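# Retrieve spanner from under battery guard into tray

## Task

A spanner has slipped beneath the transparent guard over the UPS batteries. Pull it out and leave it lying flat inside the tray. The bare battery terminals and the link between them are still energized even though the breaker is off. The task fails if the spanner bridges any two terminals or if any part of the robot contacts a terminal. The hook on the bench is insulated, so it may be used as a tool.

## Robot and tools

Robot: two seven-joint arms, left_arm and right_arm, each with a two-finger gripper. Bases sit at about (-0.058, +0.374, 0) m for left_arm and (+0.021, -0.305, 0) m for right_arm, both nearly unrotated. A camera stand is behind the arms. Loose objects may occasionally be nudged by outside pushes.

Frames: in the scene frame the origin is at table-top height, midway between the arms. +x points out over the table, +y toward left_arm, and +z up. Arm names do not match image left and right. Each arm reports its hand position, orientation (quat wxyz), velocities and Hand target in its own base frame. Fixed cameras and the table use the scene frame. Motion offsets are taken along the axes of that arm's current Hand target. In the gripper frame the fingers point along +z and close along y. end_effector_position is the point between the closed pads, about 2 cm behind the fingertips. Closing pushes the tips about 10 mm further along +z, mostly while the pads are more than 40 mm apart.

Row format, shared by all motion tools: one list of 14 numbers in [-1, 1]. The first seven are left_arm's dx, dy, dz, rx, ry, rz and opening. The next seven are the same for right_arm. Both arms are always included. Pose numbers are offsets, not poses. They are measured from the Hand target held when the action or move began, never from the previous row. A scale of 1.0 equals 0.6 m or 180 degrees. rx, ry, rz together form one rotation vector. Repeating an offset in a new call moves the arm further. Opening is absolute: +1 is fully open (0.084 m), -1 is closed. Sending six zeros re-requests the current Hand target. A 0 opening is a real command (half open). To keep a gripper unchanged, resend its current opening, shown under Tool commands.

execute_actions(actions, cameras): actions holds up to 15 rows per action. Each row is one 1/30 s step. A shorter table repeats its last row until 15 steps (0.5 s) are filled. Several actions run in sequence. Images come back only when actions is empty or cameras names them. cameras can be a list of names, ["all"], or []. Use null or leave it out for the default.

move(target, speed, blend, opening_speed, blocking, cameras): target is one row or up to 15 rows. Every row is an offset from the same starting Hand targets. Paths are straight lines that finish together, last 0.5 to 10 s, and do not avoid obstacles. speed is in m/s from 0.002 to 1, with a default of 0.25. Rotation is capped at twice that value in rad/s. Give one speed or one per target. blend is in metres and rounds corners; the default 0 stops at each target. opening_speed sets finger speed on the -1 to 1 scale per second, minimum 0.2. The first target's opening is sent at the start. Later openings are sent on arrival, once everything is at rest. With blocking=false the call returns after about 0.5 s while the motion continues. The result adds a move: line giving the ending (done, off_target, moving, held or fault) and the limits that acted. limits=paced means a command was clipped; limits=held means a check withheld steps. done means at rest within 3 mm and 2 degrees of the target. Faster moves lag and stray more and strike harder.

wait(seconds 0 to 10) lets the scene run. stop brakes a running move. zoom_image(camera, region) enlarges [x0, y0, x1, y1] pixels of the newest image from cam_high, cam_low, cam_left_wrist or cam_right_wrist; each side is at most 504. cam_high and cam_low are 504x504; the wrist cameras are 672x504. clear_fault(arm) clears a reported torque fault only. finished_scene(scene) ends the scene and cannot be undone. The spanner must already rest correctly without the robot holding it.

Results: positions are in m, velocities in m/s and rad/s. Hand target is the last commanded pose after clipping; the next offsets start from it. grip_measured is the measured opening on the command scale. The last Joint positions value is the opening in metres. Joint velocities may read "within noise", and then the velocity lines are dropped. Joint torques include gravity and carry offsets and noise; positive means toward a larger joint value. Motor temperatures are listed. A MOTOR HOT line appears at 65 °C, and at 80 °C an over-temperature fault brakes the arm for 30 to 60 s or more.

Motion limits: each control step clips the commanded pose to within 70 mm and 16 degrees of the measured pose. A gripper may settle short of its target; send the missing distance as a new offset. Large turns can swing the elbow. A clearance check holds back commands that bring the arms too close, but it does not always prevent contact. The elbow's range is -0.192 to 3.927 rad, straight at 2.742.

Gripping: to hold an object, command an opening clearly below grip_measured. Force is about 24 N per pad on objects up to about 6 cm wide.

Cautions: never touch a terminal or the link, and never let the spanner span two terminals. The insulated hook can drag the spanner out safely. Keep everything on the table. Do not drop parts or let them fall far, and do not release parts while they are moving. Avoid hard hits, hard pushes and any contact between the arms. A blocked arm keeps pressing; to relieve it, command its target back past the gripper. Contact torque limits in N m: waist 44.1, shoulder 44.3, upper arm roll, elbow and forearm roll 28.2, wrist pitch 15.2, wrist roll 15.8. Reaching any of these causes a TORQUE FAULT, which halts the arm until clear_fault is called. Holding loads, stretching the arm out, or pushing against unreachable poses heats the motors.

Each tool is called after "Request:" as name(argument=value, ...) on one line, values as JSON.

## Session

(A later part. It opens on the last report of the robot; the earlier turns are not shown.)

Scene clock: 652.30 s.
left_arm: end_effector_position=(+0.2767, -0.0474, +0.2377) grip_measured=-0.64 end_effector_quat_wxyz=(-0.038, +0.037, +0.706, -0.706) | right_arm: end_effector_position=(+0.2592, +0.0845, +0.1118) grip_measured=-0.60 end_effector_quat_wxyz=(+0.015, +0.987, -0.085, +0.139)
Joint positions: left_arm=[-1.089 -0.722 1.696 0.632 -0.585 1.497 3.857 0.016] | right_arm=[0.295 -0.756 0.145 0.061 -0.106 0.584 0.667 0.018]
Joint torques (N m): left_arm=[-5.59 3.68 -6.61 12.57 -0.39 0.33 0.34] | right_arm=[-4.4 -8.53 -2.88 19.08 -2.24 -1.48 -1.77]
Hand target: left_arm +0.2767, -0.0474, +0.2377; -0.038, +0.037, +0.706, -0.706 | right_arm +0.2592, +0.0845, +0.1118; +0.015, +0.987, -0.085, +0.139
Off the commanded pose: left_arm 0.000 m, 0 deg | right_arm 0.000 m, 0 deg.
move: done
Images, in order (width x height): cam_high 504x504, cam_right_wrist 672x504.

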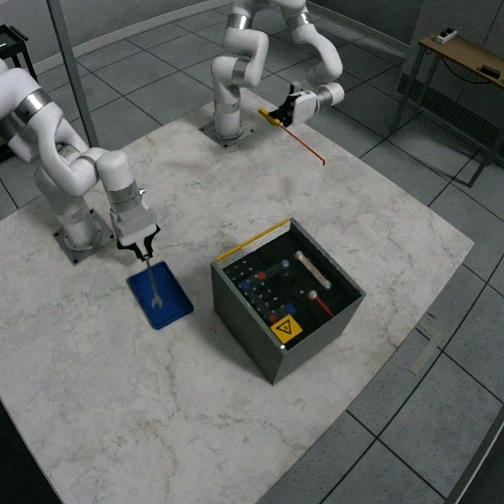

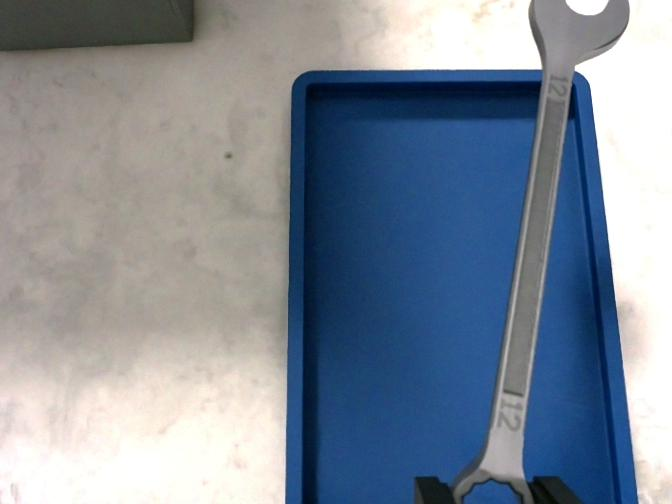

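Request:
move(target=[0,0,0,0,0,0,-1,-0.0167,-0.0078,0.0937,-0.0061,-0.014,0.0213,-1], speed=0.08, cameras=["cam_right_wrist","cam_high"])

Request:
zoom_image(camera="cam_high", region=[110, 240, 210, 340])

Scene clock: 691.27 s.
left_arm: end_effector_position=(+0.2767, -0.0474, +0.2377) grip_measured=-0.64 end_effector_quat_wxyz=(-0.038, +0.037, +0.706, -0.706) | right_arm: end_effector_position=(+0.2658, +0.0878, +0.0550) grip_measured=-0.60 end_effector_quat_wxyz=(+0.018, +0.986, -0.120, +0.116)
Joint positions: left_arm=[-1.089 -0.722 1.696 0.632 -0.585 1.497 3.857 0.016] | right_arm=[0.171 -0.411 0.238 0.072 -0.18 0.292 0.809 0.018]
Joint torques (N m): left_arm=[-5.42 3.91 -6.84 12.24 -0.39 0.47 0.24] | right_arm=[-4.44 -1.28 1.44 19.39 -2.36 -4.78 1.93]
Hand target: left_arm +0.2767, -0.0474, +0.2377; -0.038, +0.037, +0.706, -0.706 | right_arm +0.2657, +0.0878, +0.0549; +0.018, +0.986, -0.120, +0.116
Off the commanded pose: left_arm 0.000 m, 0 deg | right_arm 0.000 m, 0 deg.
move: done
Images, in order (width x height): cam_high 504x504, cam_right_wrist 672x504.

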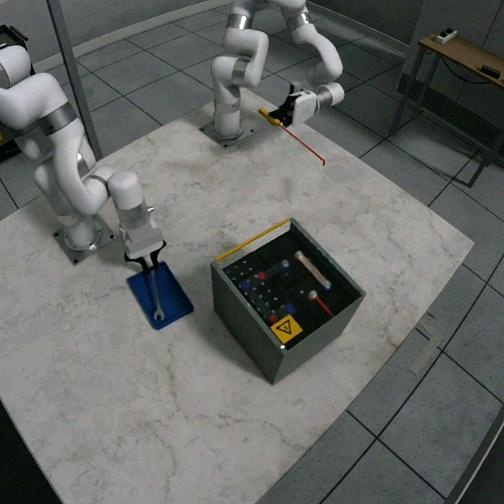

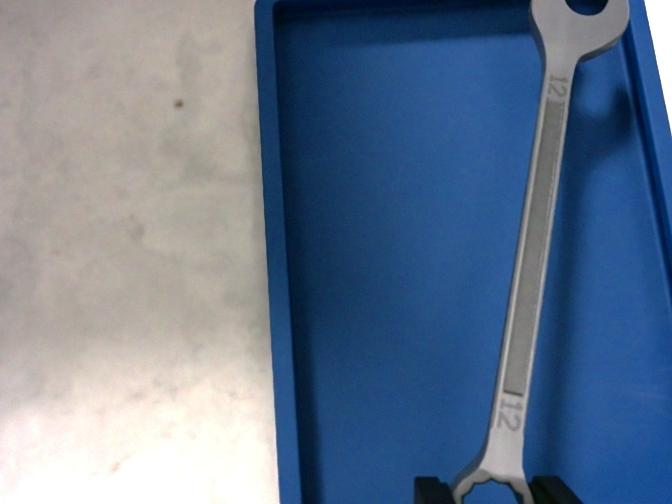

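Scaled by 5.040.

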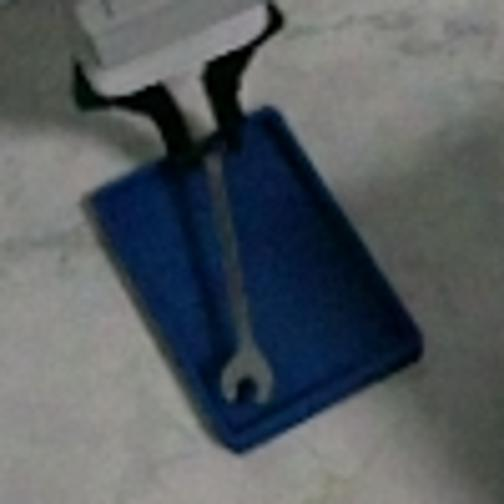

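Request:
move(target=[0,0,0,0,0,0,-1,-0.0115,-0.0013,0.0255,0,0,0,-1], speed=0.04, cameras=["cam_right_wrist","cam_high"])

Request:
zoom_image(camera="cam_high", region=[110, 240, 210, 340])

Scene clock: 704.27 s.
left_arm: end_effector_position=(+0.2767, -0.0474, +0.2377) grip_measured=-0.64 end_effector_quat_wxyz=(-0.038, +0.037, +0.706, -0.706) | right_arm: end_effector_position=(+0.2632, +0.0894, +0.0387) grip_measured=-0.60 end_effector_quat_wxyz=(+0.017, +0.986, -0.120, +0.117)
Joint positions: left_arm=[-1.089 -0.722 1.696 0.632 -0.585 1.497 3.857 0.016] | right_arm=[0.092 -0.328 0.308 0.064 -0.245 0.196 0.873 0.018]
Joint torques (N m): left_arm=[-4.69 3.97 -6.96 12.38 -0.71 0.28 0.09] | right_arm=[-4.88 16.2 2.32 -9.68 -2.48 2.7 2.07]
Hand target: left_arm +0.2767, -0.0474, +0.2377; -0.038, +0.037, +0.706, -0.706 | right_arm +0.2629, +0.0892, +0.0385; +0.018, +0.986, -0.120, +0.116
Off the commanded pose: left_arm 0.000 m, 0 deg | right_arm 0.000 m, 0 deg.
move: done
Images, in order (width x height): cam_high 504x504, cam_right_wrist 672x504.

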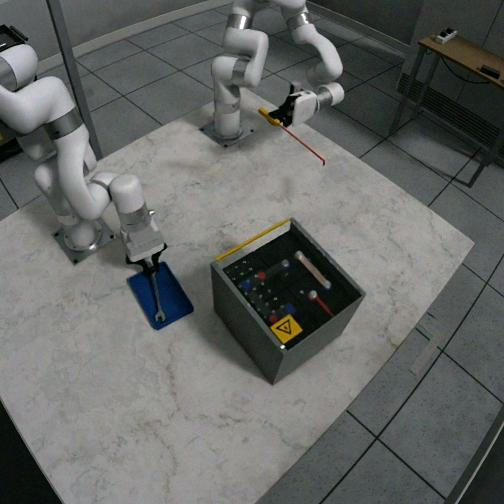

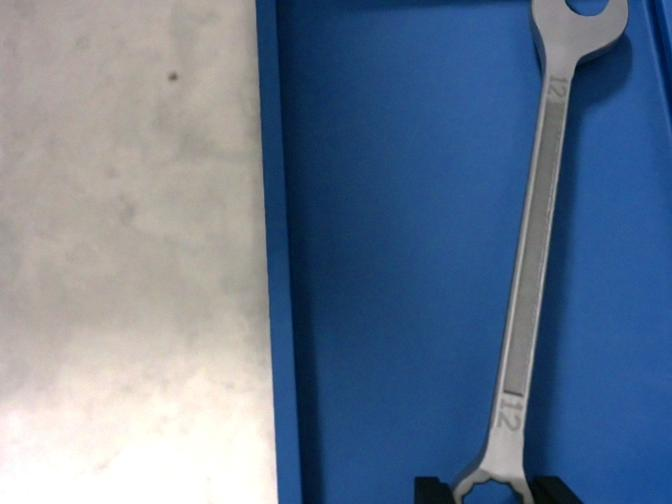

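Scaled by 5.040.

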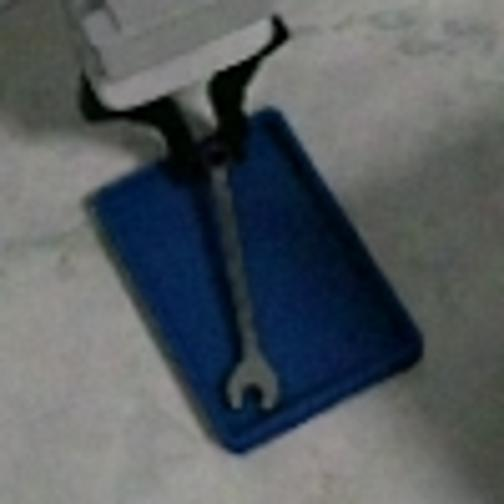

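Request:
move(target=[[0,0,0,0,0,0,-1,0,0,-0.0008,0,0,0,-1],[0,0,0,0,0,0,-1,0,0,-0.0008,0,0,0,-0.42]], speed=0.03, opening_speed=0.2, cameras=["cam_right_wrist","cam_high"])

Request:
zoom_image(camera="cam_high", region=[110, 240, 210, 340])

Scene clock: 720.70 s.
left_arm: end_effector_position=(+0.2767, -0.0474, +0.2377) grip_measured=-0.64 end_effector_quat_wxyz=(-0.038, +0.037, +0.706, -0.706) | right_arm: end_effector_position=(+0.2627, +0.0892, +0.0389) grip_measured=-0.45 end_effector_quat_wxyz=(+0.018, +0.986, -0.120, +0.116)
Joint positions: left_arm=[-1.089 -0.722 1.696 0.632 -0.585 1.497 3.857 0.016] | right_arm=[0.097 -0.33 0.305 0.064 -0.243 0.199 0.872 0.024]
Joint torques (N m): left_arm=[-4.63 4.28 -7.13 11.91 -1.02 0.22 -0.07] | right_arm=[4.34 4.06 0.15 -7.78 -0.63 4 -1.64]
Hand target: left_arm +0.2767, -0.0474, +0.2377; -0.038, +0.037, +0.706, -0.706 | right_arm +0.2628, +0.0892, +0.0389; +0.018, +0.986, -0.120, +0.116
Off the commanded pose: left_arm 0.000 m, 0 deg | right_arm 0.000 m, 0 deg.
move: done
Images, in order (width x height): cam_high 504x504, cam_right_wrist 672x504.

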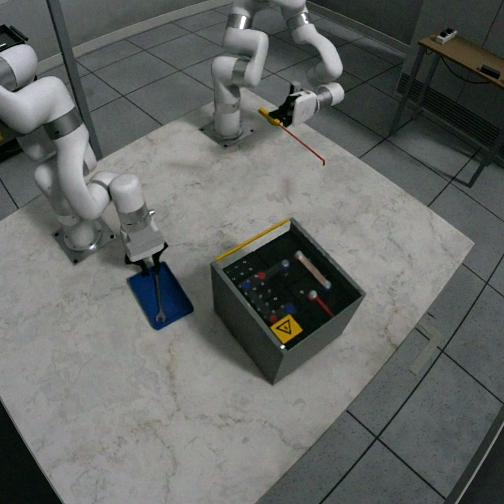

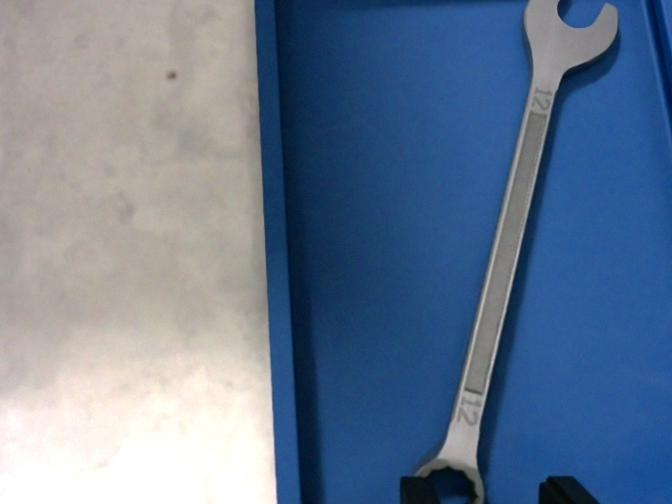

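Scaled by 5.040.

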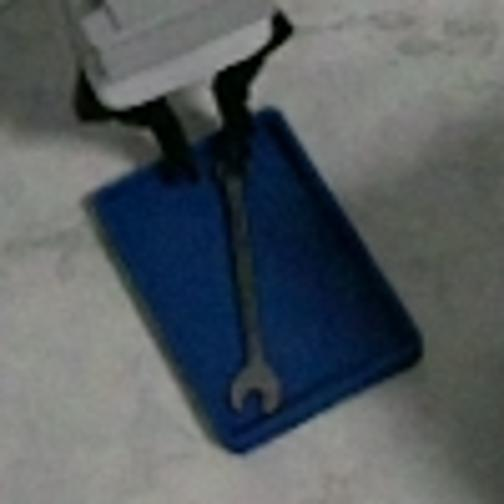

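Request:
move(target=[0,0,0,0,0,0,-1,0.0389,0,-0.162,0,0,0,-0.42], speed=0.1, cameras=["cam_right_wrist","cam_high"])

Request:
zoom_image(camera="cam_high", region=[110, 240, 210, 340])

Scene clock: 726.10 s.
left_arm: end_effector_position=(+0.2767, -0.0474, +0.2377) grip_measured=-0.64 end_effector_quat_wxyz=(-0.038, +0.037, +0.706, -0.706) | right_arm: end_effector_position=(+0.2629, +0.0899, +0.1389) grip_measured=-0.44 end_effector_quat_wxyz=(+0.018, +0.986, -0.120, +0.116)
Joint positions: left_arm=[-1.089 -0.722 1.696 0.632 -0.585 1.497 3.857 0.016] | right_arm=[0.291 -0.764 0.156 0.164 -0.061 0.739 0.698 0.025]
Joint torques (N m): left_arm=[-4.07 4.28 -7.21 11.89 -1.23 0.33 -0.04] | right_arm=[4.74 -8.61 -3.08 24.47 2.45 -1.25 -1.92]
Hand target: left_arm +0.2767, -0.0474, +0.2377; -0.038, +0.037, +0.706, -0.706 | right_arm +0.2629, +0.0899, +0.1389; +0.018, +0.986, -0.120, +0.116
Off the commanded pose: left_arm 0.000 m, 0 deg | right_arm 0.000 m, 0 deg.
move: done
Images, in order (width x height): cam_high 504x504, cam_right_wrist 672x504.

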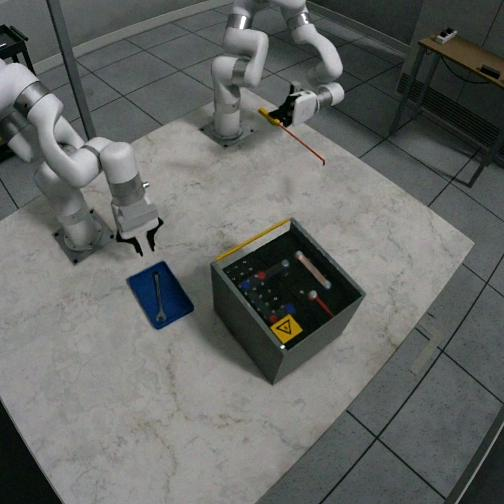

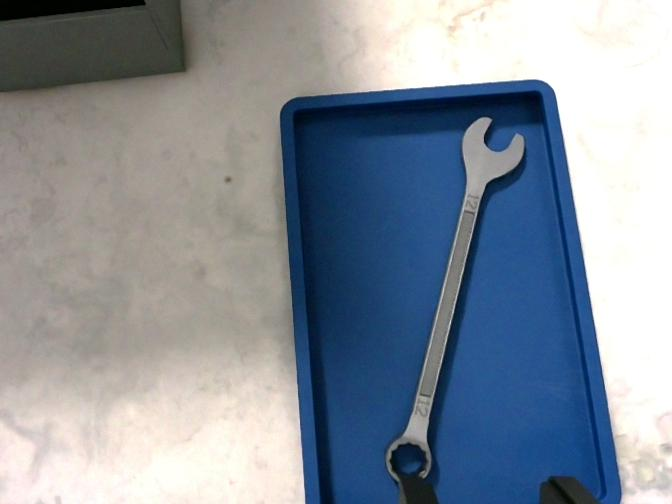

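Scaled by 5.040.

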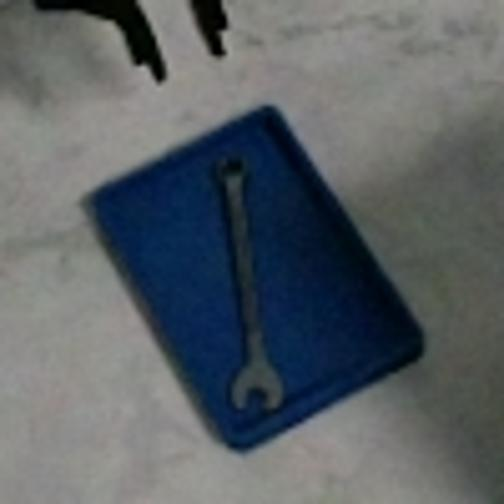

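Request:
move(target=[[-0.065,0.2962,-0.0069,-0.4995,0.0239,0.0239,-1,0,0,0,0,0,0,-0.42],[-0.065,0.3528,-0.0069,-0.4995,0.0239,0.0239,-1,0,0,0,0,0,0,-0.42],[-0.065,0.3528,-0.0069,-0.4995,0.0239,0.0239,-0.3,0,0,0,0,0,0,-0.42],[-0.065,0.2,-0.0069,-0.4995,0.0239,0.0239,-0.3,0,0,0,0,0,0,-0.42]], speed=[0.25,0.05,0.05,0.15], blend=[0.003,0,0,0], cameras=["all"])

Scene clock: 743.63 s.
left_arm: end_effector_position=(+0.3158, -0.0474, +0.1177) grip_measured=-0.32 end_effector_quat_wxyz=(+0.000, +0.100, +0.995, +0.000) | right_arm: end_effector_position=(+0.2629, +0.0899, +0.1389) grip_measured=-0.44 end_effector_quat_wxyz=(+0.018, +0.986, -0.120, +0.116)
Joint positions: left_arm=[-0.636 -0.394 0.504 0.43 0.262 0.797 2.992 0.03] | right_arm=[0.291 -0.764 0.156 0.164 -0.061 0.739 0.698 0.025]
Joint torques (N m): left_arm=[4.77 -14.23 -4.54 20.94 2.34 0.13 -1.04] | right_arm=[4.76 -8.27 -2.89 24.09 2.62 -3.04 -1.77]
Hand target: left_arm +0.3159, -0.0474, +0.1177; +0.000, +0.100, +0.995, +0.000 | right_arm +0.2629, +0.0899, +0.1389; +0.018, +0.986, -0.120, +0.116
Off the commanded pose: left_arm 0.000 m, 0 deg | right_arm 0.000 m, 0 deg.
move: done

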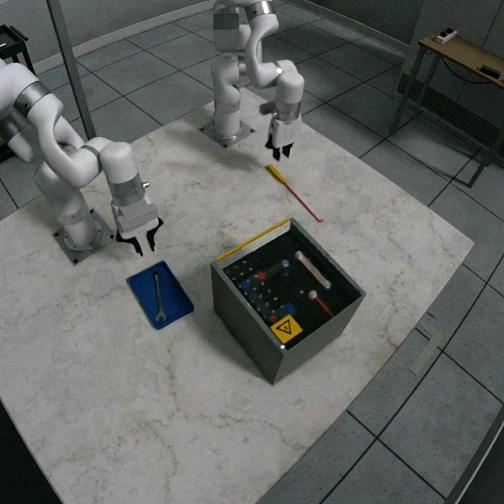

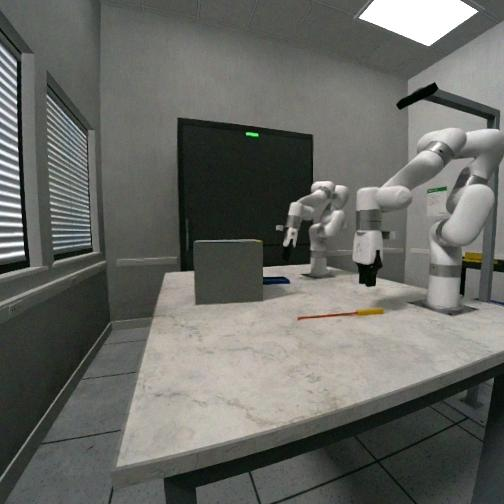

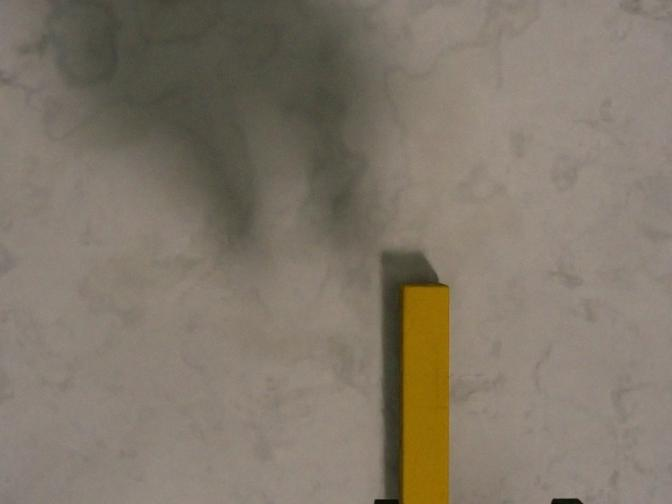

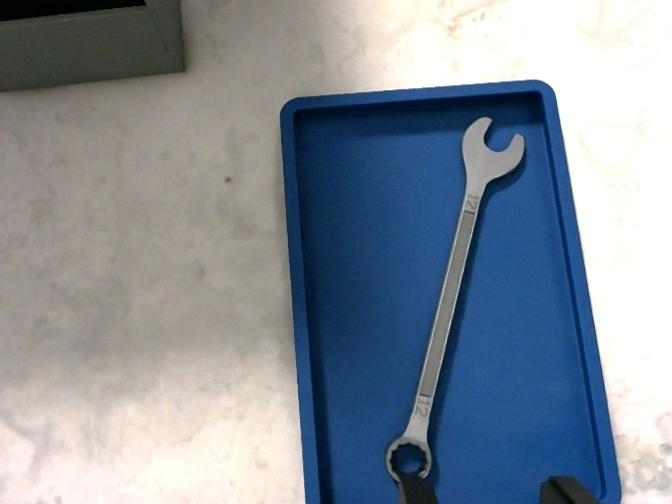

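Request:
finished_scene(scene=2)

The scene is finished: the task was done.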